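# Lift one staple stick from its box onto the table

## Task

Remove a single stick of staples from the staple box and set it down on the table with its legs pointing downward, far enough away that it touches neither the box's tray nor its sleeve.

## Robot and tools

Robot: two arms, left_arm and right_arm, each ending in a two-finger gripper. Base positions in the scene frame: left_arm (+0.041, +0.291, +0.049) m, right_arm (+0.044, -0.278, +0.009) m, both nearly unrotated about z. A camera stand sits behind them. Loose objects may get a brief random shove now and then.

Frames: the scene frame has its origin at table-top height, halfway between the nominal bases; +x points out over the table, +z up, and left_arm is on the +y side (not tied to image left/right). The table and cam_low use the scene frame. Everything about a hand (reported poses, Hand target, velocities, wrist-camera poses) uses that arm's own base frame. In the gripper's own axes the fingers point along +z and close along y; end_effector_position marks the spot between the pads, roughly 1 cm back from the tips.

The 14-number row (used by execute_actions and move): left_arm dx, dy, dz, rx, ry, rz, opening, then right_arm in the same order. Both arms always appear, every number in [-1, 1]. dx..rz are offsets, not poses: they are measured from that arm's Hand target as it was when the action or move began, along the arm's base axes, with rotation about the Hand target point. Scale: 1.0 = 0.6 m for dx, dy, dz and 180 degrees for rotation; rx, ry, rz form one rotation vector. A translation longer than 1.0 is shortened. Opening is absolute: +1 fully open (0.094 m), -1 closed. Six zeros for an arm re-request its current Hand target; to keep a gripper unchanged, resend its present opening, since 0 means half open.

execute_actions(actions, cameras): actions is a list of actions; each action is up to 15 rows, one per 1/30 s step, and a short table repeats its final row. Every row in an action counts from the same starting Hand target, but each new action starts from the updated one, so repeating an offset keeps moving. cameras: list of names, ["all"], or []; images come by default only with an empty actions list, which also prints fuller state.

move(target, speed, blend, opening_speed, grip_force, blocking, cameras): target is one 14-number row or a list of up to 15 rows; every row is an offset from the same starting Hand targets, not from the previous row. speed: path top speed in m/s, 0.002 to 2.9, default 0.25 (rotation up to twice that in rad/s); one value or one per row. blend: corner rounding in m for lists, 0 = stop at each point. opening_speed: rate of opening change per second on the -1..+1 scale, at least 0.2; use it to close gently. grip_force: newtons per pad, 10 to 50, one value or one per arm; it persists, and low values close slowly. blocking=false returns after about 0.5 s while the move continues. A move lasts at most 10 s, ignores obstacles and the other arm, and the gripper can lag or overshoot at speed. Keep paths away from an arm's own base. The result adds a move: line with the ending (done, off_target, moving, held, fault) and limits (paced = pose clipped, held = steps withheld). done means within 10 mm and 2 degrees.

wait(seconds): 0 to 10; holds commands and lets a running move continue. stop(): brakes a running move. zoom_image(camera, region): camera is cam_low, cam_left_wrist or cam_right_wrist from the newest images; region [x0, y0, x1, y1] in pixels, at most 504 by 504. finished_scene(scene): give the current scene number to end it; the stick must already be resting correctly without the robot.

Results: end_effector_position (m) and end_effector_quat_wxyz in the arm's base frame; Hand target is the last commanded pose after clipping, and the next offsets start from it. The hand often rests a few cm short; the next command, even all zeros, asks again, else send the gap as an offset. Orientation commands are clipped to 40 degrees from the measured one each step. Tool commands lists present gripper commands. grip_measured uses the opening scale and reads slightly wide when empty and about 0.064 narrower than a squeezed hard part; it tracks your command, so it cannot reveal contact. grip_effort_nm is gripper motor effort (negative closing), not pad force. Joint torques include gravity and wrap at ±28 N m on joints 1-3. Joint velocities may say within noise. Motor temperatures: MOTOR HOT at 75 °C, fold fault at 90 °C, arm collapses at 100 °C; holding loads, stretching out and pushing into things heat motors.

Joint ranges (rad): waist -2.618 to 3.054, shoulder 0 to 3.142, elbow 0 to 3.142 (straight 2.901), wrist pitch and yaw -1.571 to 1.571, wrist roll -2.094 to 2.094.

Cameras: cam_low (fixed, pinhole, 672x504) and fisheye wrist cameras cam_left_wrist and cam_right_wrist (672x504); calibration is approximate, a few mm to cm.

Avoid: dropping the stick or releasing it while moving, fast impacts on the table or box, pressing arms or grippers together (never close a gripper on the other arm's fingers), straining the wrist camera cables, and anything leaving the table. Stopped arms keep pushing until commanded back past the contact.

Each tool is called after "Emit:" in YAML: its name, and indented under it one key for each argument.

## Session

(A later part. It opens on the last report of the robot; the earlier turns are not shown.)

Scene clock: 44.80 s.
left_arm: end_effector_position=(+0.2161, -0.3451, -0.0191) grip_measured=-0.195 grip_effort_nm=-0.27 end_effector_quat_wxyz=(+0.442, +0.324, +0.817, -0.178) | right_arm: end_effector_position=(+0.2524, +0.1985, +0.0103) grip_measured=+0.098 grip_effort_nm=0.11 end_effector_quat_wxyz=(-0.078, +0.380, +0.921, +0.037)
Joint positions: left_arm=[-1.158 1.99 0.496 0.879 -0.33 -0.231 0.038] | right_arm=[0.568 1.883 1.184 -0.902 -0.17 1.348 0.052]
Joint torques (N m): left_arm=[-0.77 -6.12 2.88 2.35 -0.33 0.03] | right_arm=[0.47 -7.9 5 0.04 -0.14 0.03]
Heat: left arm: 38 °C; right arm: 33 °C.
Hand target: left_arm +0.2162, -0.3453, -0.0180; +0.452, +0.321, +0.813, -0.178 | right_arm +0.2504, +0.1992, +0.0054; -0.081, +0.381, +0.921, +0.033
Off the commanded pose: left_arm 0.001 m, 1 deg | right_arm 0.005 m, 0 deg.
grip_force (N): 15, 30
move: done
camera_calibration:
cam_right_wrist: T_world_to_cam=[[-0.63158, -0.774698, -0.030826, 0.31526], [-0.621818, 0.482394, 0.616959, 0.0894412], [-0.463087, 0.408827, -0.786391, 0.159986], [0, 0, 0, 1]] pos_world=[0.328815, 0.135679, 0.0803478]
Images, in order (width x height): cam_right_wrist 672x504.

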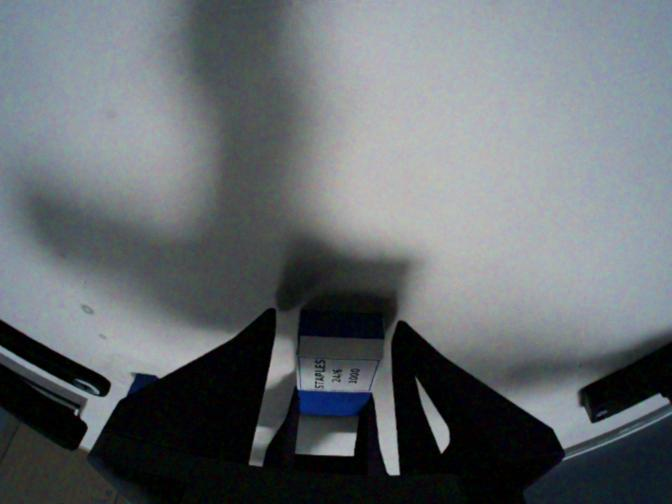

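Emit:
move:
  target: [0, 0, 0, 0, 0, 0, -0.2, -0.004, -0.004, -0.0005, 0, 0, 0.0139, 0.1]
  speed: 0.03
  cameras: ["cam_right_wrist"]

Emit:
zoom_image:
  camera: "cam_right_wrist"
  region: [240, 240, 440, 400]

Scene clock: 46.63 s.
left_arm: end_effector_position=(+0.2161, -0.3451, -0.0191) grip_measured=-0.195 grip_effort_nm=-0.27 end_effector_quat_wxyz=(+0.442, +0.324, +0.817, -0.178) | right_arm: end_effector_position=(+0.2506, +0.1973, +0.0089) grip_measured=+0.098 grip_effort_nm=0.11 end_effector_quat_wxyz=(-0.079, +0.365, +0.927, +0.036)
Joint positions: left_arm=[-1.158 1.99 0.496 0.879 -0.33 -0.231 0.038] | right_arm=[0.568 1.883 1.178 -0.901 -0.17 1.314 0.052]
Joint torques (N m): left_arm=[-0.76 -6.12 2.88 2.36 -0.33 0.03] | right_arm=[0.36 -8.25 4.93 -0.01 -0.12 -0.07]
Heat: left arm: 38 °C; right arm: 33 °C.
Hand target: left_arm +0.2162, -0.3453, -0.0180; +0.452, +0.321, +0.813, -0.178 | right_arm +0.2481, +0.1969, +0.0052; -0.081, +0.361, +0.929, +0.032
Off the commanded pose: left_arm 0.001 m, 1 deg | right_arm 0.005 m, 1 deg.
grip_force (N): 15, 30
move: done
camera_calibration:
cam_right_wrist: T_world_to_cam=[[-0.605325, -0.795366, -0.0312112, 0.310667], [-0.637229, 0.460729, 0.617793, 0.0978808], [-0.476992, 0.393854, -0.785721, 0.164976], [0, 0, 0, 1]] pos_world=[0.32912, 0.137021, 0.0788516]
Images, in order (width x height): cam_right_wrist 672x504.

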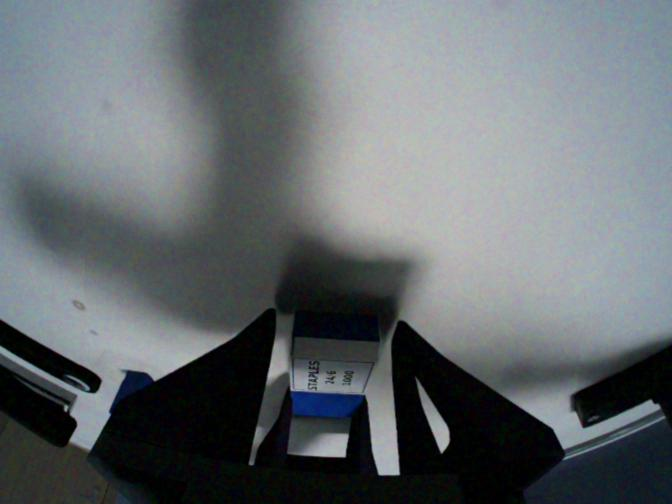

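Scaled by 2.520 from the camera's 672x504 image, which has a finer 960x720 frame.

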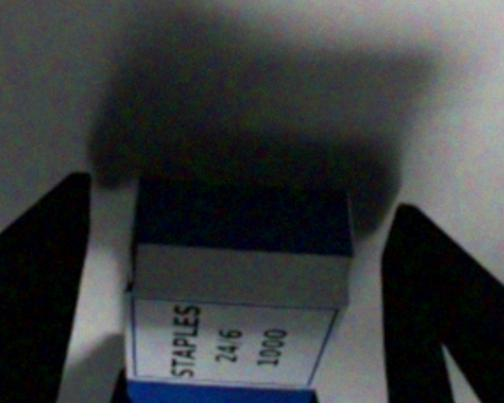

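Emit:
move:
  target: [0, 0, 0, 0, 0, 0, -0.21, 0, 0, 0, 0, 0, 0, -0.22]
  speed: 0.03
  opening_speed: 0.3
  grip_force: [15, 20]
  cameras: ["cam_right_wrist", "cam_left_wrist"]

Emit:
zoom_image:
  camera: "cam_right_wrist"
  region: [240, 240, 440, 400]

Emit:
zoom_image:
  camera: "cam_left_wrist"
  region: [230, 130, 430, 290]

Scene clock: 48.47 s.
left_arm: end_effector_position=(+0.2162, -0.3450, -0.0191) grip_measured=-0.203 grip_effort_nm=-0.39 end_effector_quat_wxyz=(+0.442, +0.324, +0.817, -0.178) | right_arm: end_effector_position=(+0.2506, +0.1973, +0.0089) grip_measured=-0.217 grip_effort_nm=-0.16 end_effector_quat_wxyz=(-0.079, +0.364, +0.927, +0.036)
Joint positions: left_arm=[-1.158 1.99 0.496 0.879 -0.33 -0.231 0.037] | right_arm=[0.568 1.883 1.178 -0.901 -0.17 1.313 0.037]
Joint torques (N m): left_arm=[-0.76 -6.12 2.88 2.36 -0.33 0.03] | right_arm=[0.38 -8.21 4.92 0 -0.12 -0.07]
Heat: left arm: 38 °C; right arm: 32 °C.
Hand target: left_arm +0.2162, -0.3453, -0.0180; +0.452, +0.321, +0.813, -0.178 | right_arm +0.2481, +0.1969, +0.0052; -0.081, +0.361, +0.929, +0.032
Off the commanded pose: left_arm 0.001 m, 1 deg | right_arm 0.005 m, 1 deg.
grip_force (N): 15, 20
move: done
camera_calibration:
cam_left_wrist: T_world_to_cam=[[-0.625148, -0.772874, 0.108883, -0.132608], [-0.717808, 0.514527, -0.469055, 0.357443], [0.306497, -0.371386, -0.876431, -0.0901825], [0, 0, 0, 1]] pos_world=[0.201316, -0.319896, 0.10306]
cam_right_wrist: T_world_to_cam=[[-0.604449, -0.796023, -0.0314431, 0.310564], [-0.637862, 0.459952, 0.617719, 0.0981544], [-0.477256, 0.393436, -0.78577, 0.165084], [0, 0, 0, 1]] pos_world=[0.329117, 0.13712, 0.0788516]
Images, in order (width x height): cam_left_wrist 672x504, cam_right_wrist 672x504.

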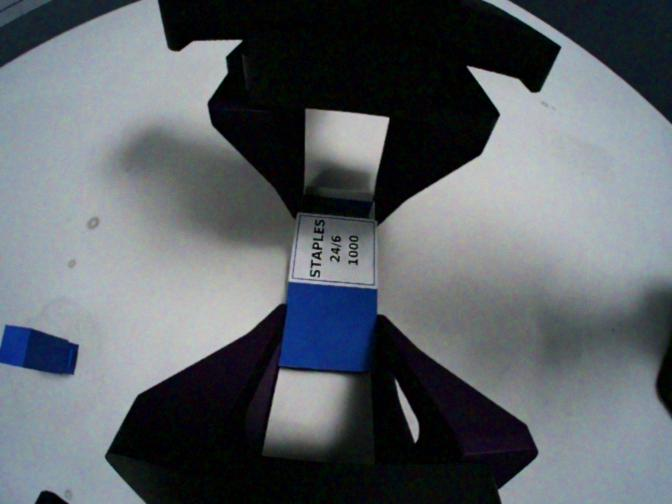

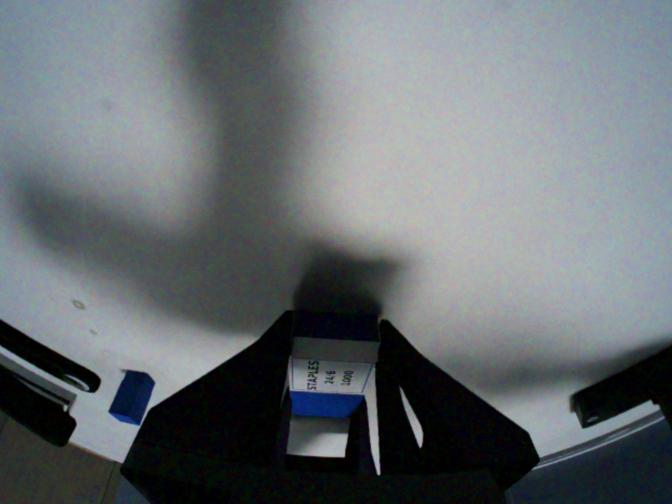

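Scaled by 2.520 from the camera's 672x504 image, which has a finer 960x720 frame.

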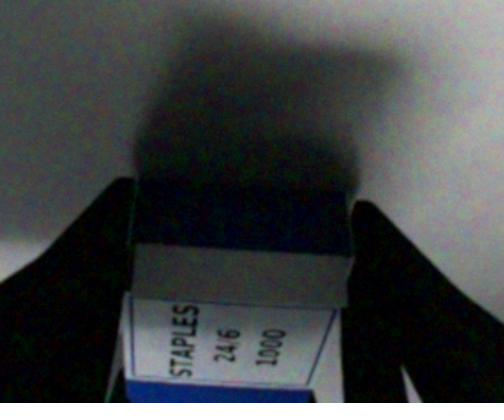

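Scaled by 2.520 from the camera's 672x504 image, which has a finer 960x720 frame.

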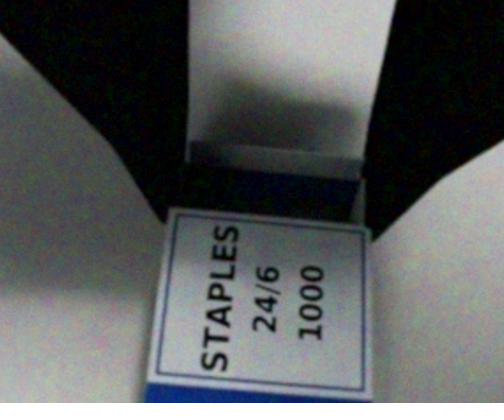

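Emit:
move:
  target: [0, 0, 0, 0, 0, 0, -0.21, 0, 0, 0, 0, 0, 0, -0.26]
  speed: 0.03
  opening_speed: 0.2
  grip_force: [15, 20]
  cameras: []

Scene clock: 49.10 s.
left_arm: end_effector_position=(+0.2162, -0.3450, -0.0191) grip_measured=-0.203 grip_effort_nm=-0.39 end_effector_quat_wxyz=(+0.442, +0.324, +0.817, -0.178) | right_arm: end_effector_position=(+0.2506, +0.1973, +0.0089) grip_measured=-0.232 grip_effort_nm=-0.47 end_effector_quat_wxyz=(-0.079, +0.364, +0.927, +0.036)
Joint positions: left_arm=[-1.158 1.99 0.496 0.879 -0.33 -0.231 0.037] | right_arm=[0.568 1.883 1.178 -0.901 -0.17 1.313 0.036]
Joint torques (N m): left_arm=[-0.77 -6.12 2.88 2.36 -0.33 0.03] | right_arm=[0.38 -8.24 4.93 0 -0.12 -0.06]
Heat: left arm: 38 °C; right arm: 32 °C.
Hand target: left_arm +0.2162, -0.3453, -0.0180; +0.452, +0.321, +0.813, -0.178 | right_arm +0.2481, +0.1969, +0.0052; -0.081, +0.360, +0.929, +0.032
Off the commanded pose: left_arm 0.001 m, 1 deg | right_arm 0.005 m, 1 deg.
grip_force (N): 15, 20
move: done
No camera images: "cameras" was empty.

Emit:
move:
  target: [-0.0183, 0.0171, 0, 0, 0, 0, -0.22, 0, 0, 0, 0, 0, 0, -0.27]
  speed: 0.04
  cameras: ["cam_left_wrist"]

Emit:
zoom_image:
  camera: "cam_left_wrist"
  region: [230, 130, 430, 290]

Scene clock: 50.53 s.
left_arm: end_effector_position=(+0.2094, -0.3375, -0.0190) grip_measured=-0.203 grip_effort_nm=-0.39 end_effector_quat_wxyz=(+0.450, +0.321, +0.814, -0.179) | right_arm: end_effector_position=(+0.2463, +0.2038, +0.0100) grip_measured=-0.232 grip_effort_nm=-0.46 end_effector_quat_wxyz=(-0.093, +0.361, +0.927, +0.045)
Joint positions: left_arm=[-1.177 1.99 0.449 0.939 -0.356 -0.237 0.037] | right_arm=[0.574 1.883 1.178 -0.901 -0.203 1.313 0.036]
Joint torques (N m): left_arm=[-1.14 -7.68 2 2.03 -0.29 -0.06] | right_arm=[-0.21 -8.23 4.97 -0.01 0.23 -0.07]
Heat: left arm: 38 °C; right arm: 32 °C.
Hand target: left_arm +0.2053, -0.3350, -0.0180; +0.452, +0.320, +0.813, -0.178 | right_arm +0.2481, +0.1969, +0.0052; -0.081, +0.360, +0.929, +0.032
Off the commanded pose: left_arm 0.005 m, 0 deg | right_arm 0.009 m, 2 deg.
grip_force (N): 15, 20
move: done
camera_calibration:
cam_left_wrist: T_world_to_cam=[[-0.622987, -0.774804, 0.107548, -0.132165], [-0.713153, 0.506085, -0.485067, 0.344606], [0.321404, -0.378889, -0.867838, -0.090717], [0, 0, 0, 1]] pos_world=[0.192576, -0.311174, 0.102644]
Images, in order (width x height): cam_left_wrist 672x504.

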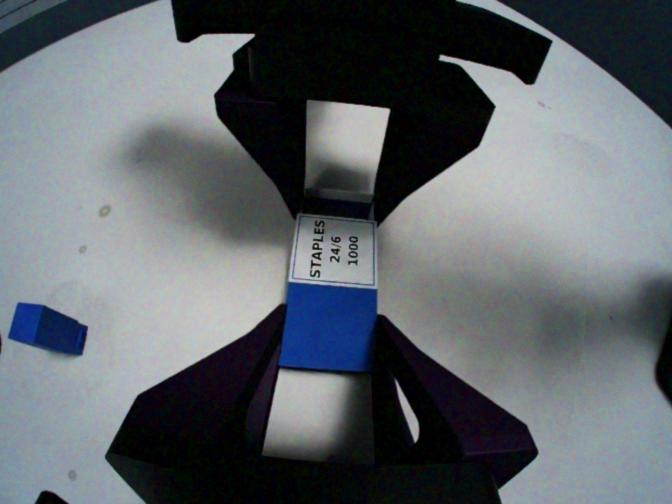

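Scaled by 2.520 from the camera's 672x504 image, which has a finer 960x720 frame.

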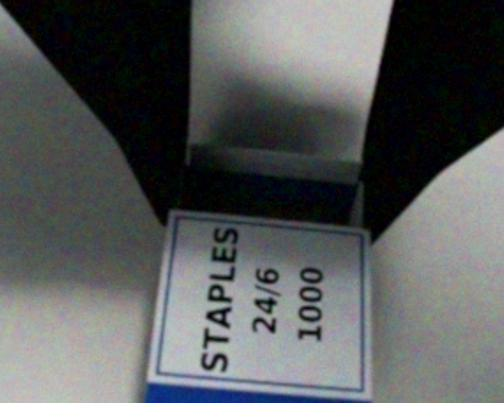

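Emit:
move:
  target: [0, 0, 0, 0, 0, 0, -0.197, 0.0141, -0.0141, 0, 0, 0, 0, -0.27]
  speed: 0.03
  grip_force: [10, 20]
  opening_speed: 0.2
  cameras: ["cam_left_wrist"]

Emit:
zoom_image:
  camera: "cam_left_wrist"
  region: [230, 130, 430, 290]

Scene clock: 51.83 s.
left_arm: end_effector_position=(+0.2073, -0.3371, -0.0200) grip_measured=-0.195 grip_effort_nm=-0.09 end_effector_quat_wxyz=(+0.449, +0.323, +0.814, -0.178) | right_arm: end_effector_position=(+0.2532, +0.1941, +0.0086) grip_measured=-0.232 grip_effort_nm=-0.47 end_effector_quat_wxyz=(-0.088, +0.362, +0.927, +0.043)
Joint positions: left_arm=[-1.182 1.99 0.445 0.939 -0.357 -0.238 0.038] | right_arm=[0.543 1.886 1.178 -0.901 -0.191 1.284 0.036]
Joint torques (N m): left_arm=[-0.77 -7.66 2.28 2.02 -0.28 -0.06] | right_arm=[-0.64 -7.65 6.08 -0.1 0.13 -0.14]
Heat: left arm: 38 °C; right arm: 32 °C.
Hand target: left_arm +0.2053, -0.3350, -0.0180; +0.452, +0.321, +0.813, -0.178 | right_arm +0.2565, +0.1885, +0.0052; -0.081, +0.360, +0.929, +0.032
Off the commanded pose: left_arm 0.004 m, 0 deg | right_arm 0.007 m, 1 deg.
grip_force (N): 10, 20
move: done
camera_calibration:
cam_left_wrist: T_world_to_cam=[[-0.625879, -0.772751, 0.105509, -0.131805], [-0.711704, 0.510555, -0.482505, 0.343793], [0.318988, -0.37708, -0.869516, -0.0896399], [0, 0, 0, 1]] pos_world=[0.190779, -0.311179, 0.101845]
Images, in order (width x height): cam_left_wrist 672x504.

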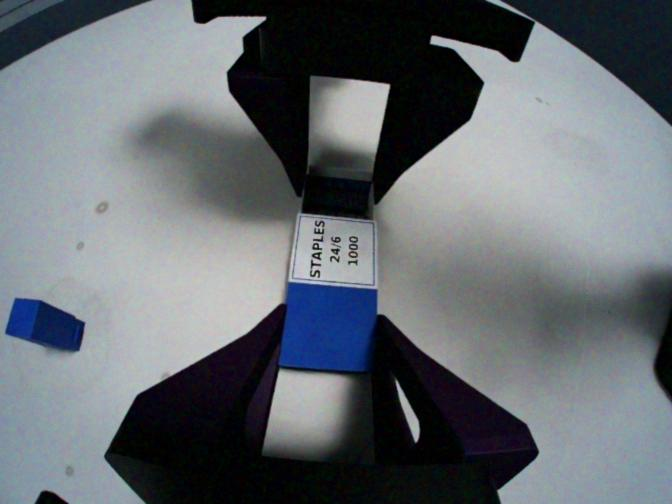

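Scaled by 2.520 from the camera's 672x504 image, which has a finer 960x720 frame.

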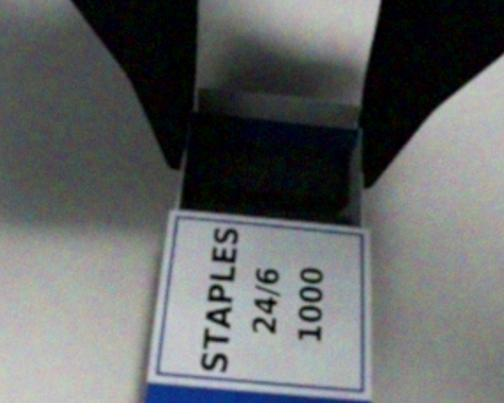

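Emit:
move:
  target: [-0.0122, 0.0114, 0, 0, 0, 0, -0.197, 0.0177, -0.0177, 0, 0, 0, 0, -0.27]
  speed: 0.03
  cameras: ["cam_left_wrist"]

Emit:
zoom_image:
  camera: "cam_left_wrist"
  region: [230, 130, 430, 290]

Scene clock: 53.00 s.
left_arm: end_effector_position=(+0.1996, -0.3328, -0.0207) grip_measured=-0.195 grip_effort_nm=-0.10 end_effector_quat_wxyz=(+0.449, +0.324, +0.812, -0.183) | right_arm: end_effector_position=(+0.2605, +0.1852, +0.0082) grip_measured=-0.232 grip_effort_nm=-0.47 end_effector_quat_wxyz=(-0.091, +0.362, +0.927, +0.046)
Joint positions: left_arm=[-1.199 1.988 0.412 0.974 -0.364 -0.248 0.038] | right_arm=[0.503 1.896 1.188 -0.91 -0.199 1.243 0.036]
Joint torques (N m): left_arm=[-0.76 -8.59 1.88 1.86 -0.34 -0.06] | right_arm=[-0.99 -7.32 6.98 -0.14 0.24 -0.18]
Heat: left arm: 38 °C; right arm: 32 °C.
Hand target: left_arm +0.1980, -0.3282, -0.0180; +0.452, +0.320, +0.813, -0.178 | right_arm +0.2671, +0.1779, +0.0052; -0.082, +0.360, +0.929, +0.032
Off the commanded pose: left_arm 0.006 m, 1 deg | right_arm 0.010 m, 2 deg.
grip_force (N): 10, 20
move: done
camera_calibration:
cam_left_wrist: T_world_to_cam=[[-0.63066, -0.767922, 0.112091, -0.130508], [-0.708773, 0.511112, -0.486215, 0.33521], [0.316085, -0.386083, -0.86662, -0.0885829], [0, 0, 0, 1]] pos_world=[0.183281, -0.30575, 0.100845]
Images, in order (width x height): cam_left_wrist 672x504.

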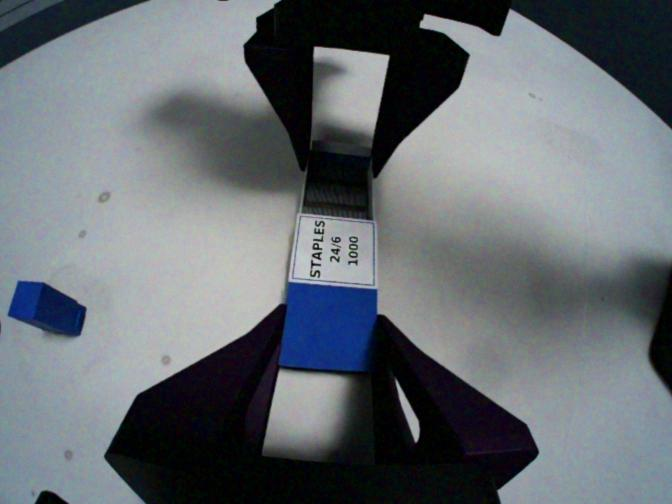

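Scaled by 2.520 from the camera's 672x504 image, which has a finer 960x720 frame.

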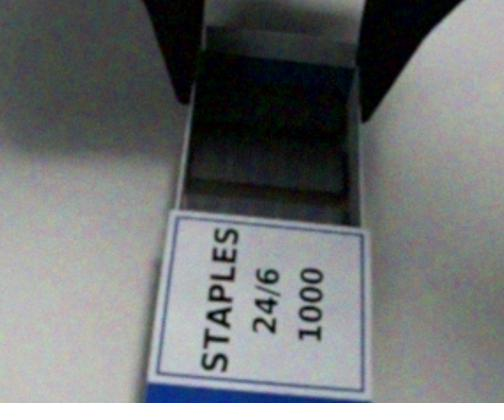

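Emit:
move:
  target: [-0.0146, 0.0136, 0.002, 0, 0, 0, -0.197, 0.0153, -0.0153, 0, 0, 0, 0, -0.27]
  speed: 0.03
  cameras: ["cam_left_wrist"]

Emit:
zoom_image:
  camera: "cam_left_wrist"
  region: [260, 90, 420, 250]

Scene clock: 54.17 s.
left_arm: end_effector_position=(+0.1900, -0.3227, -0.0212) grip_measured=-0.195 grip_effort_nm=-0.10 end_effector_quat_wxyz=(+0.447, +0.325, +0.814, -0.180) | right_arm: end_effector_position=(+0.2692, +0.1752, +0.0081) grip_measured=-0.232 grip_effort_nm=-0.47 end_effector_quat_wxyz=(-0.092, +0.360, +0.927, +0.045)
Joint positions: left_arm=[-1.223 1.962 0.366 0.979 -0.384 -0.263 0.038] | right_arm=[0.463 1.911 1.208 -0.926 -0.198 1.198 0.036]
Joint torques (N m): left_arm=[-0.75 -8.18 2.02 1.9 -0.34 -0.05] | right_arm=[-0.8 -7.46 7.05 -0.13 0.25 -0.08]
Heat: left arm: 38 °C; right arm: 32 °C.
Hand target: left_arm +0.1891, -0.3200, -0.0169; +0.451, +0.321, +0.814, -0.178 | right_arm +0.2763, +0.1687, +0.0051; -0.082, +0.360, +0.929, +0.032
Off the commanded pose: left_arm 0.005 m, 1 deg | right_arm 0.010 m, 2 deg.
grip_force (N): 10, 20
move: done
camera_calibration:
cam_left_wrist: T_world_to_cam=[[-0.629482, -0.769543, 0.107498, -0.1296], [-0.710929, 0.514574, -0.479368, 0.324604], [0.313578, -0.378177, -0.871006, -0.0790889], [0, 0, 0, 1]] pos_world=[0.17399, -0.296675, 0.100649]
Images, in order (width x height): cam_left_wrist 672x504.

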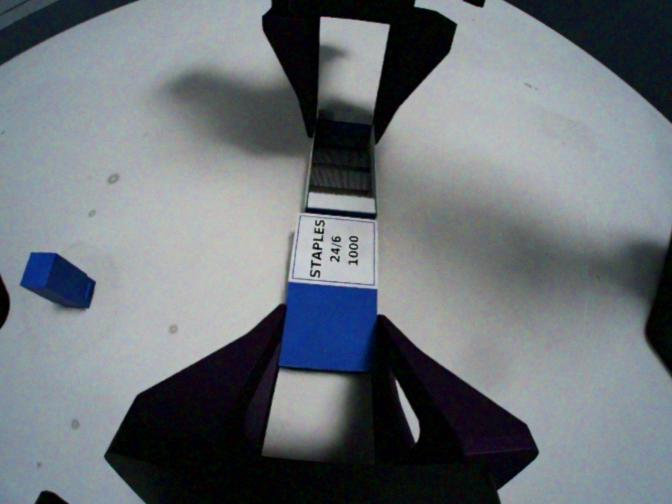

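Scaled by 3.150 from the camera's 672x504 image, which has a finer 960x720 frame.

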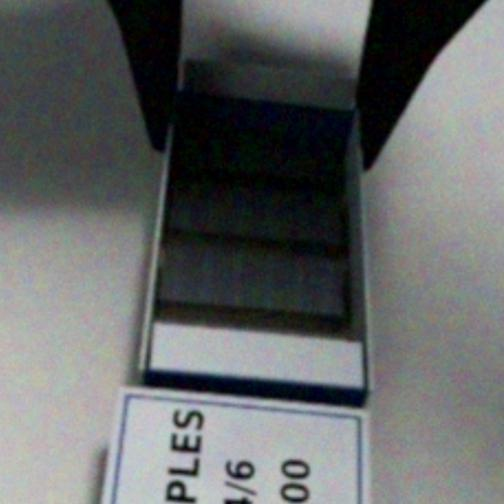

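Emit:
move:
  target: [-0.0220, 0.0205, 0.002, 0, 0, 0, -0.205, 0, 0, 0, 0, 0, 0, -0.27]
  speed: 0.04
  grip_force: [15, 20]
  cameras: ["cam_left_wrist", "cam_low"]

Emit:
zoom_image:
  camera: "cam_left_wrist"
  region: [260, 60, 420, 220]

Scene clock: 55.30 s.
left_arm: end_effector_position=(+0.1761, -0.3087, -0.0220) grip_measured=-0.199 grip_effort_nm=-0.29 end_effector_quat_wxyz=(+0.444, +0.327, +0.816, -0.176) | right_arm: end_effector_position=(+0.2692, +0.1752, +0.0081) grip_measured=-0.232 grip_effort_nm=-0.47 end_effector_quat_wxyz=(-0.092, +0.360, +0.927, +0.045)
Joint positions: left_arm=[-1.262 1.927 0.302 0.988 -0.416 -0.287 0.038] | right_arm=[0.463 1.911 1.208 -0.926 -0.198 1.198 0.036]
Joint torques (N m): left_arm=[-0.77 -7.73 1.98 1.96 -0.36 -0.05] | right_arm=[-0.8 -7.47 7.04 -0.13 0.25 -0.1]
Heat: left arm: 38 °C; right arm: 32 °C.
Hand target: left_arm +0.1759, -0.3077, -0.0157; +0.451, +0.321, +0.813, -0.178 | right_arm +0.2763, +0.1687, +0.0051; -0.082, +0.360, +0.929, +0.032
Off the commanded pose: left_arm 0.006 m, 1 deg | right_arm 0.010 m, 2 deg.
grip_force (N): 15, 20
move: done
camera_calibration:
cam_left_wrist: T_world_to_cam=[[-0.629002, -0.770797, 0.101137, -0.128085], [-0.712451, 0.519492, -0.471743, 0.30913], [0.311079, -0.368782, -0.875916, -0.0669374], [0, 0, 0, 1]] pos_world=[0.160498, -0.284003, 0.100153]
Images, in order (width x height): cam_low 672x504, cam_left_wrist 672x504.

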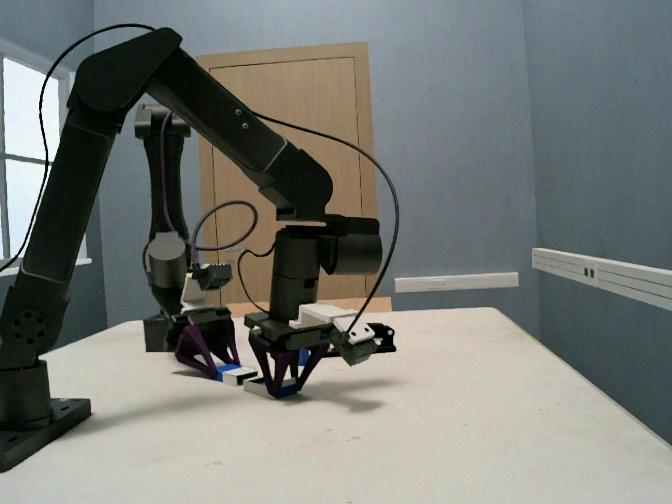

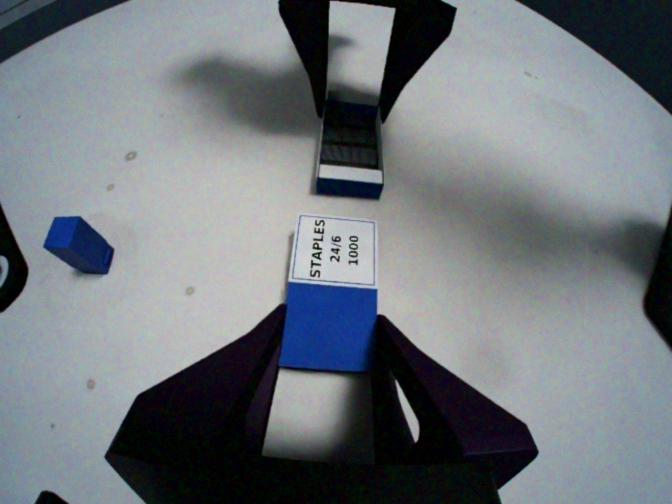

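Scaled by 3.150 from the camera's 672x504 image, which has a finer 960x720 frame.

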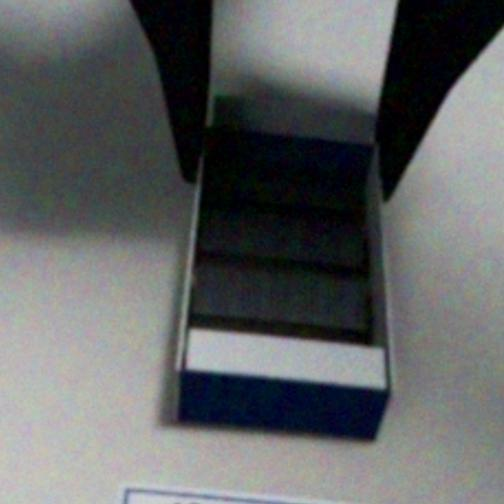

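Emit:
move:
  target:
    - [0, 0, 0.0762, 0, 0, 0, -0.212, 0, 0, 0, 0, 0, 0, -0.27]
    - [-0.0182, 0.1962, 0.0762, 0, 0, 0, -0.212, 0, 0, 0, 0, 0, 0, -0.27]
  speed: 0.1
  blend: [0.01, 0]
  cameras: ["cam_left_wrist", "cam_low"]

Scene clock: 59.17 s.
left_arm: end_effector_position=(+0.1638, -0.1919, +0.0297) grip_measured=-0.206 grip_effort_nm=-0.34 end_effector_quat_wxyz=(+0.423, +0.325, +0.830, -0.161) | right_arm: end_effector_position=(+0.2692, +0.1752, +0.0081) grip_measured=-0.232 grip_effort_nm=-0.47 end_effector_quat_wxyz=(-0.092, +0.360, +0.927, +0.045)
Joint positions: left_arm=[-1.043 0.81 0.024 0.134 -0.246 -0.174 0.037] | right_arm=[0.463 1.911 1.208 -0.926 -0.198 1.198 0.036]
Joint torques (N m): left_arm=[0.58 -0.66 5.65 2.01 -0.13 0.07] | right_arm=[-0.77 -7.45 7.04 -0.13 0.26 -0.1]
Heat: left arm: 38 °C; right arm: 32 °C.
Hand target: left_arm +0.1650, -0.1899, +0.0300; +0.452, +0.321, +0.814, -0.177 | right_arm +0.2763, +0.1687, +0.0051; -0.082, +0.360, +0.929, +0.032
Off the commanded pose: left_arm 0.002 m, 4 deg | right_arm 0.010 m, 2 deg.
joint sent to its limit (left arm) — joint 3 (elbow), lower limit, where the elbow is as bent as it goes. The joint targets are off in orientation, not in position.
grip_force (N): 15, 20
move: off_target (left_arm)
camera_calibration:
cam_left_wrist: T_world_to_cam=[[-0.611258, -0.786103, 0.0916815, -0.0565898], [-0.738287, 0.524639, -0.423893, 0.267933], [0.285124, -0.326795, -0.90106, 0.0383158], [0, 0, 0, 1]] pos_world=[0.152296, -0.172532, 0.153288]
Images, in order (width x height): cam_low 672x504, cam_left_wrist 672x504.

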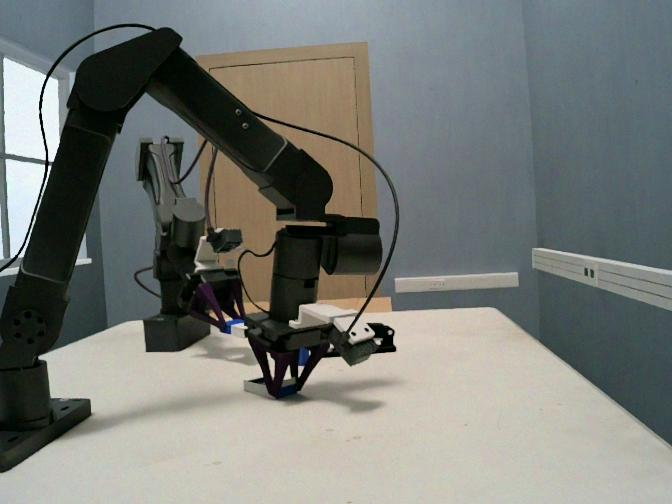

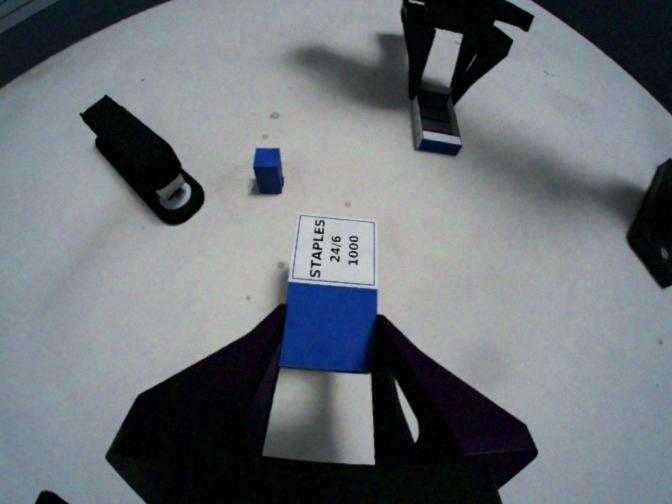

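Emit:
move:
  target:
    - [0.0017, -0.0385, -0.0167, 0, 0, 0, -0.212, 0, 0, 0, 0, 0, 0, -0.27]
    - [0.0017, -0.0385, -0.065, 0, 0, 0, -0.212, 0, 0, 0, 0, 0, 0, -0.27]
  speed: 0.06
  cameras: ["cam_left_wrist", "cam_low"]

Emit:
zoom_image:
  camera: "cam_low"
  region: [160, 290, 340, 410]

Scene clock: 62.47 s.
left_arm: end_effector_position=(+0.1639, -0.2120, -0.0132) grip_measured=-0.206 grip_effort_nm=-0.33 end_effector_quat_wxyz=(+0.403, +0.330, +0.842, -0.141) | right_arm: end_effector_position=(+0.2692, +0.1752, +0.0081) grip_measured=-0.232 grip_effort_nm=-0.46 end_effector_quat_wxyz=(-0.092, +0.360, +0.927, +0.045)
Joint positions: left_arm=[-1.129 1.428 0.024 0.672 -0.32 -0.239 0.037] | right_arm=[0.463 1.911 1.208 -0.926 -0.198 1.198 0.036]
Joint torques (N m): left_arm=[-0.77 -1.66 3.23 2.29 -0.37 -0.11] | right_arm=[-0.77 -7.46 7.06 -0.13 0.25 -0.1]
Heat: left arm: 39 °C; right arm: 32 °C.
Hand target: left_arm +0.1660, -0.2130, -0.0090; +0.452, +0.321, +0.814, -0.177 | right_arm +0.2763, +0.1687, +0.0051; -0.082, +0.360, +0.929, +0.032
Off the commanded pose: left_arm 0.005 m, 8 deg | right_arm 0.010 m, 2 deg.
joint sent to its limit (left arm) — joint 3 (elbow), lower limit, where the elbow is as bent as it goes. The joint targets are off in orientation, not in position.
grip_force (N): 15, 20
move: off_target (left_arm)
camera_calibration:
cam_left_wrist: T_world_to_cam=[[-0.600824, -0.796559, 0.0671136, -0.0726518], [-0.755373, 0.53827, -0.373733, 0.266742], [0.261575, -0.275243, -0.925105, 0.00750078], [0, 0, 0, 1]] pos_world=[0.155877, -0.199386, 0.111505]
Images, in order (width x height): cam_low 672x504, cam_left_wrist 672x504.

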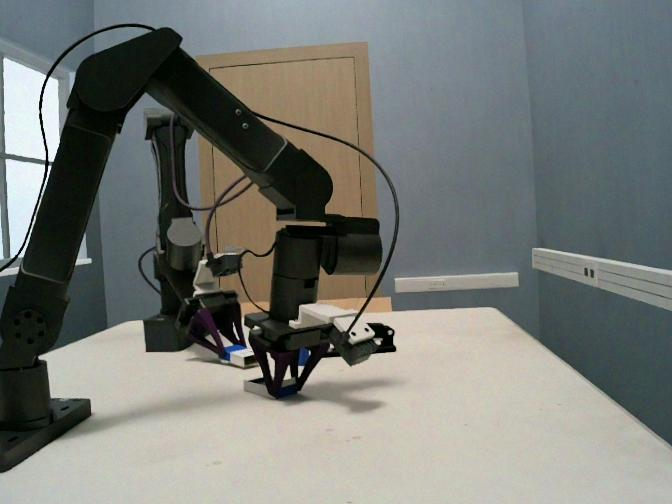

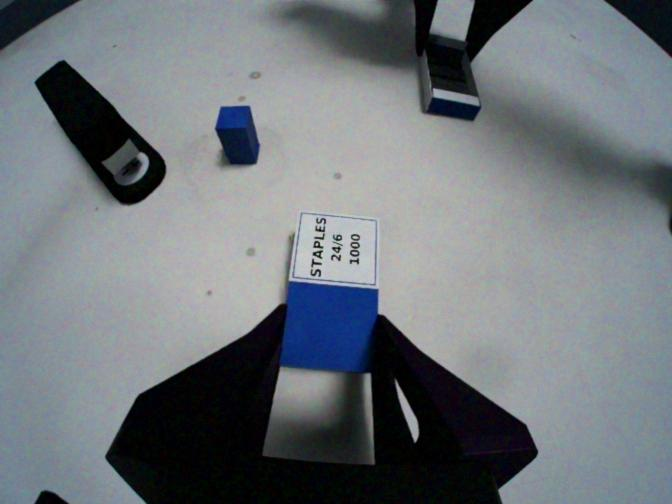

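Scaled by 2.800 from the camera's 672x504 image, which has a finer 960x720 frame.

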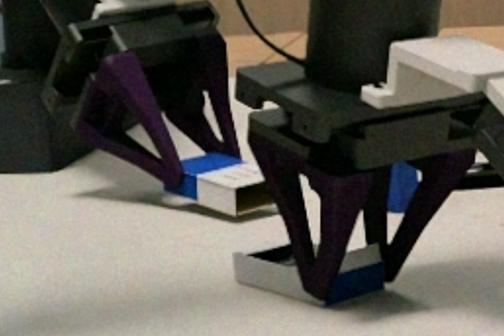

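Emit:
move:
  target:
    - [0.0, 0.0, 0.025, 0, 0, 0, -0.212, 0, 0, 0, 0, 0, 0, -0.27]
    - [0.03, -0.037, 0.025, 0, 0, 0, -0.212, 0, 0, 0, 0, 0, 0, -0.27]
    - [0.03, -0.037, 0.0, 0, 0, 0, -0.212, 0, 0, 0, 0, 0, 0, -0.27]
  speed: 0.06
  blend: [0.005, 0, 0]
  cameras: ["cam_left_wrist", "cam_low"]

Emit:
zoom_image:
  camera: "cam_low"
  region: [160, 290, 340, 410]

Scene clock: 65.97 s.
left_arm: end_effector_position=(+0.1782, -0.2308, -0.0155) grip_measured=-0.206 grip_effort_nm=-0.33 end_effector_quat_wxyz=(+0.438, +0.328, +0.819, -0.172) | right_arm: end_effector_position=(+0.2692, +0.1752, +0.0081) grip_measured=-0.232 grip_effort_nm=-0.46 end_effector_quat_wxyz=(-0.092, +0.360, +0.927, +0.045)
Joint positions: left_arm=[-1.083 1.766 0.024 1.125 -0.271 -0.181 0.037] | right_arm=[0.463 1.911 1.208 -0.926 -0.198 1.198 0.036]
Joint torques (N m): left_arm=[0.59 -2.88 2.82 2.36 -0.16 0.07] | right_arm=[-0.8 -7.45 7.05 -0.13 0.26 -0.1]
Heat: left arm: 39 °C; right arm: 32 °C.
Hand target: left_arm +0.1840, -0.2352, -0.0089; +0.452, +0.321, +0.814, -0.178 | right_arm +0.2763, +0.1687, +0.0051; -0.082, +0.360, +0.929, +0.032
Off the commanded pose: left_arm 0.010 m, 2 deg | right_arm 0.010 m, 2 deg.
grip_force (N): 15, 20
move: done
camera_calibration:
cam_left_wrist: T_world_to_cam=[[-0.626149, -0.773644, 0.0970176, -0.0686763], [-0.718294, 0.523948, -0.457747, 0.275554], [0.303301, -0.356305, -0.883773, -0.0290047], [0, 0, 0, 1]] pos_world=[0.163724, -0.207841, 0.107163]
Images, in order (width x height): cam_low 672x504, cam_left_wrist 672x504.

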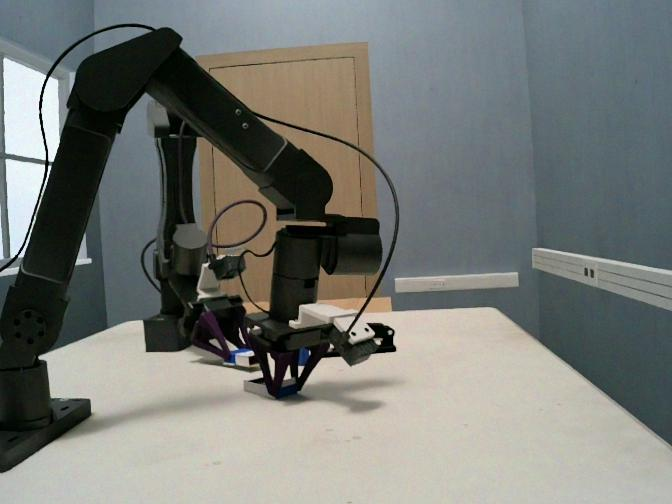

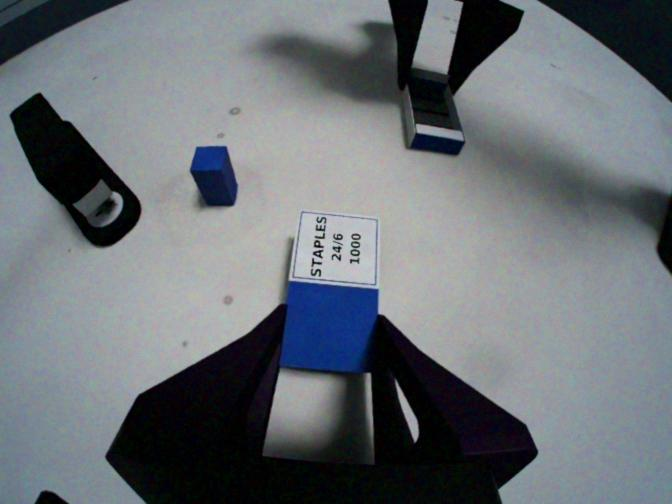

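Scaled by 2.800 from the camera's 672x504 image, which has a finer 960x720 frame.

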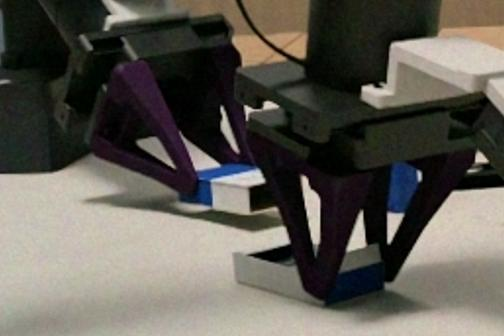

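Emit:
move:
  target: [0, 0, -0.0065, 0, 0, 0, -0.212, 0, 0, 0, 0, 0, 0, -0.27]
  speed: 0.02
  cameras: ["cam_low"]

Emit:
zoom_image:
  camera: "cam_low"
  region: [190, 320, 290, 400]

Scene clock: 67.27 s.
left_arm: end_effector_position=(+0.1784, -0.2311, -0.0191) grip_measured=-0.206 grip_effort_nm=-0.33 end_effector_quat_wxyz=(+0.438, +0.328, +0.819, -0.172) | right_arm: end_effector_position=(+0.2692, +0.1752, +0.0081) grip_measured=-0.232 grip_effort_nm=-0.46 end_effector_quat_wxyz=(-0.092, +0.360, +0.927, +0.045)
Joint positions: left_arm=[-1.083 1.821 0.024 1.18 -0.271 -0.181 0.037] | right_arm=[0.463 1.911 1.208 -0.926 -0.198 1.198 0.036]
Joint torques (N m): left_arm=[0.61 -3.03 2.47 2.36 -0.16 0.07] | right_arm=[-0.79 -7.46 7.05 -0.13 0.26 -0.1]
Heat: left arm: 39 °C; right arm: 32 °C.
Hand target: left_arm +0.1840, -0.2352, -0.0128; +0.452, +0.321, +0.814, -0.178 | right_arm +0.2763, +0.1687, +0.0051; -0.082, +0.360, +0.929, +0.032
Off the commanded pose: left_arm 0.009 m, 2 deg | right_arm 0.010 m, 2 deg.
grip_force (N): 15, 20
move: done
Images, in order (width x height): cam_low 672x504.

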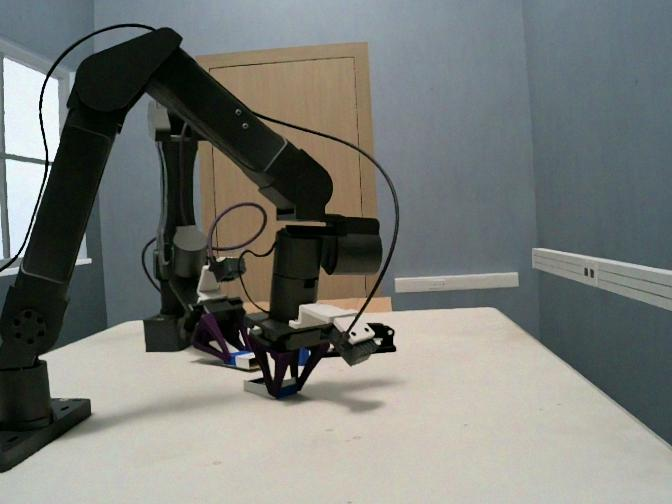

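Scaled by 5.040 from the camera's 672x504 image, which has a finer 960x720 frame.

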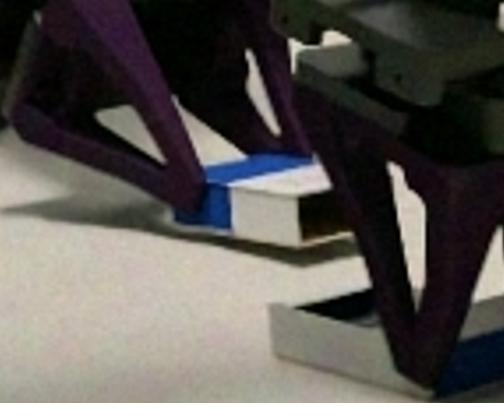

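Emit:
move:
  target:
    - [0, 0, -0.004, 0, 0, 0, -0.212, 0, 0, 0, 0, 0, 0, -0.27]
    - [0, 0, -0.004, 0, 0, 0, 0.1, 0, 0, 0, 0, 0, 0, -0.27]
  speed: 0.02
  opening_speed: 0.3
  cameras: ["cam_low", "cam_left_wrist"]

Emit:
zoom_image:
  camera: "cam_low"
  region: [190, 320, 290, 400]

Scene clock: 69.70 s.
left_arm: end_effector_position=(+0.1784, -0.2312, -0.0214) grip_measured=+0.098 grip_effort_nm=0.09 end_effector_quat_wxyz=(+0.438, +0.328, +0.819, -0.172) | right_arm: end_effector_position=(+0.2692, +0.1752, +0.0081) grip_measured=-0.232 grip_effort_nm=-0.47 end_effector_quat_wxyz=(-0.092, +0.360, +0.927, +0.045)
Joint positions: left_arm=[-1.083 1.855 0.024 1.214 -0.271 -0.181 0.052] | right_arm=[0.463 1.911 1.208 -0.926 -0.198 1.198 0.036]
Joint torques (N m): left_arm=[0.59 -3.12 2.29 2.38 -0.16 0.07] | right_arm=[-0.79 -7.45 7.06 -0.13 0.26 -0.1]
Heat: left arm: 39 °C; right arm: 32 °C.
Hand target: left_arm +0.1840, -0.2352, -0.0152; +0.452, +0.321, +0.814, -0.178 | right_arm +0.2763, +0.1687, +0.0051; -0.082, +0.360, +0.929, +0.032
Off the commanded pose: left_arm 0.009 m, 2 deg | right_arm 0.010 m, 2 deg.
grip_force (N): 15, 20
move: done
camera_calibration:
cam_left_wrist: T_world_to_cam=[[-0.626198, -0.773591, 0.0971226, -0.0681925], [-0.718166, 0.523819, -0.458095, 0.273094], [0.303504, -0.356608, -0.883581, -0.0345904], [0, 0, 0, 1]] pos_world=[0.163923, -0.20814, 0.101163]
Images, in order (width x height): cam_low 672x504, cam_left_wrist 672x504.

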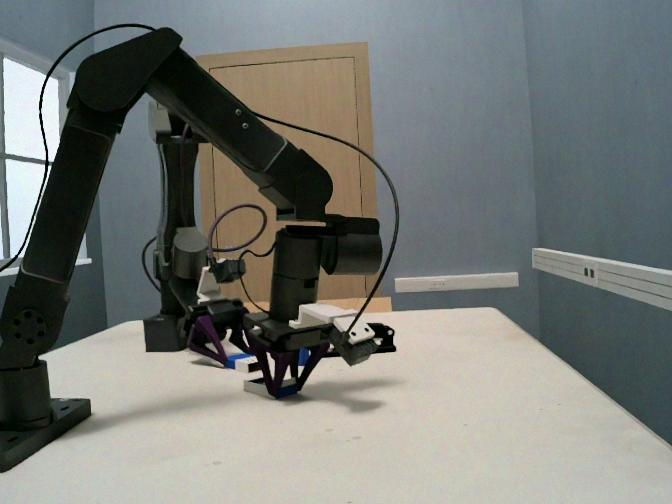

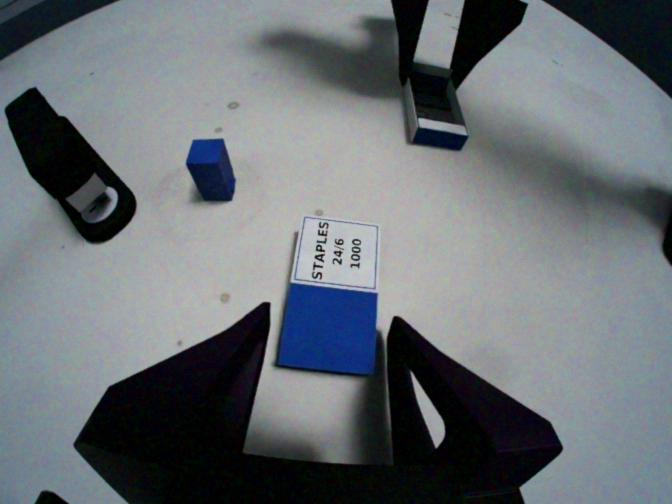

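Scaled by 5.040 from the camera's 672x504 image, which has a finer 960x720 frame.

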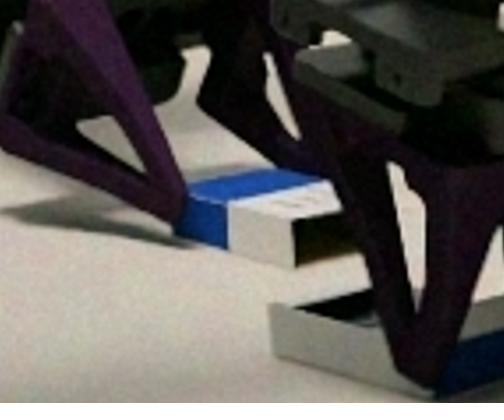

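Emit:
move:
  target: [0, 0, 0.12, 0, 0, 0, 0.1, 0, 0, 0, 0, 0, 0, -0.27]
  speed: 0.1
  cameras: ["cam_left_wrist", "cam_right_wrist"]

Emit:
zoom_image:
  camera: "cam_right_wrist"
  region: [250, 290, 430, 430]

Emit:
zoom_image:
  camera: "cam_left_wrist"
  region: [380, 60, 520, 200]

Scene clock: 72.30 s.
left_arm: end_effector_position=(+0.1758, -0.2264, +0.0407) grip_measured=+0.098 grip_effort_nm=0.09 end_effector_quat_wxyz=(+0.435, +0.334, +0.819, -0.167) | right_arm: end_effector_position=(+0.2692, +0.1752, +0.0081) grip_measured=-0.232 grip_effort_nm=-0.46 end_effector_quat_wxyz=(-0.092, +0.360, +0.927, +0.045)
Joint positions: left_arm=[-1.083 1.085 0.115 0.342 -0.271 -0.17 0.052] | right_arm=[0.463 1.911 1.208 -0.926 -0.198 1.198 0.036]
Joint torques (N m): left_arm=[0.58 -1.76 8.29 2.06 -0.16 -0.06] | right_arm=[-0.79 -7.47 7.06 -0.13 0.26 -0.11]
Heat: left arm: 39 °C; right arm: 32 °C.
Hand target: left_arm +0.1841, -0.2353, +0.0568; +0.452, +0.320, +0.814, -0.178 | right_arm +0.2763, +0.1687, +0.0051; -0.082, +0.360, +0.929, +0.032
Off the commanded pose: left_arm 0.020 m, 3 deg | right_arm 0.010 m, 2 deg.
grip_force (N): 15, 20
move: off_target (left_arm)
camera_calibration:
cam_left_wrist: T_world_to_cam=[[-0.631525, -0.770777, 0.0841355, -0.0700368], [-0.713883, 0.535677, -0.451023, 0.298884], [0.302569, -0.344895, -0.888538, 0.0258447], [0, 0, 0, 1]] pos_world=[0.161319, -0.205174, 0.16366]
cam_right_wrist: T_world_to_cam=[[-0.598965, -0.799609, -0.0432082, 0.303439], [-0.630435, 0.437597, 0.64114, 0.122444], [-0.493754, 0.411261, -0.766206, 0.18318], [0, 0, 0, 1]] pos_world=[0.349388, 0.113717, 0.0749609]
Images, in order (width x height): cam_left_wrist 672x504, cam_right_wrist 672x504.

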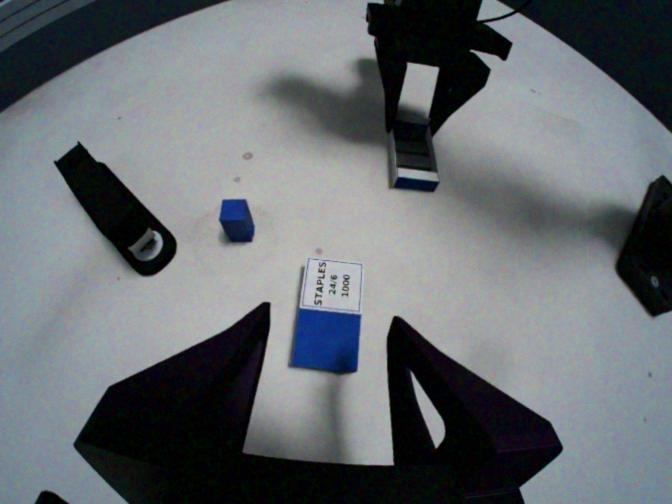

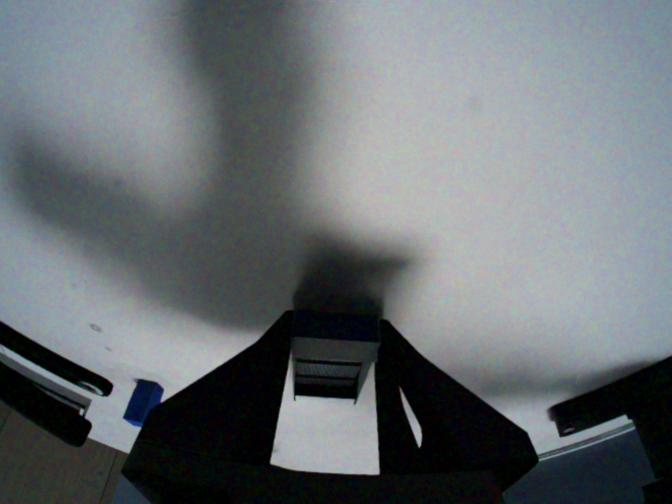

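Scaled by 2.800 from the camera's 672x504 image, which has a finer 960x720 frame.

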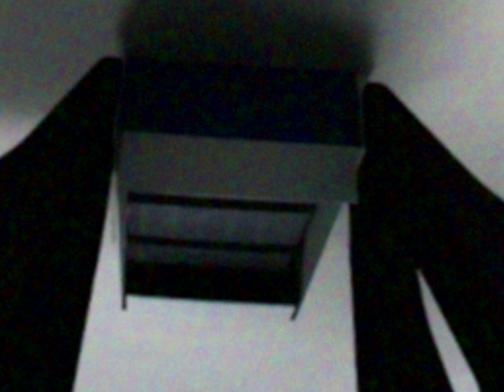

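Scaled by 3.600 from the camera's 672x504 image, which has a finer 960x720 frame.

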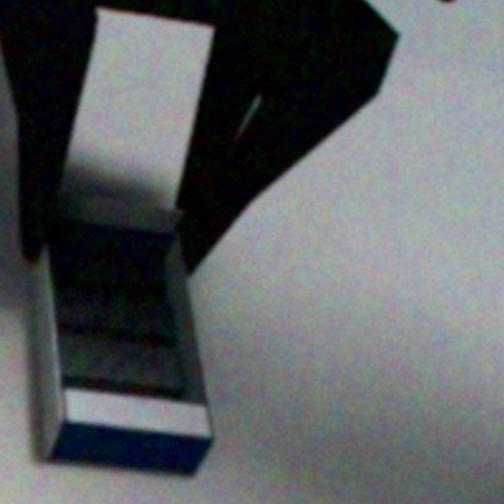

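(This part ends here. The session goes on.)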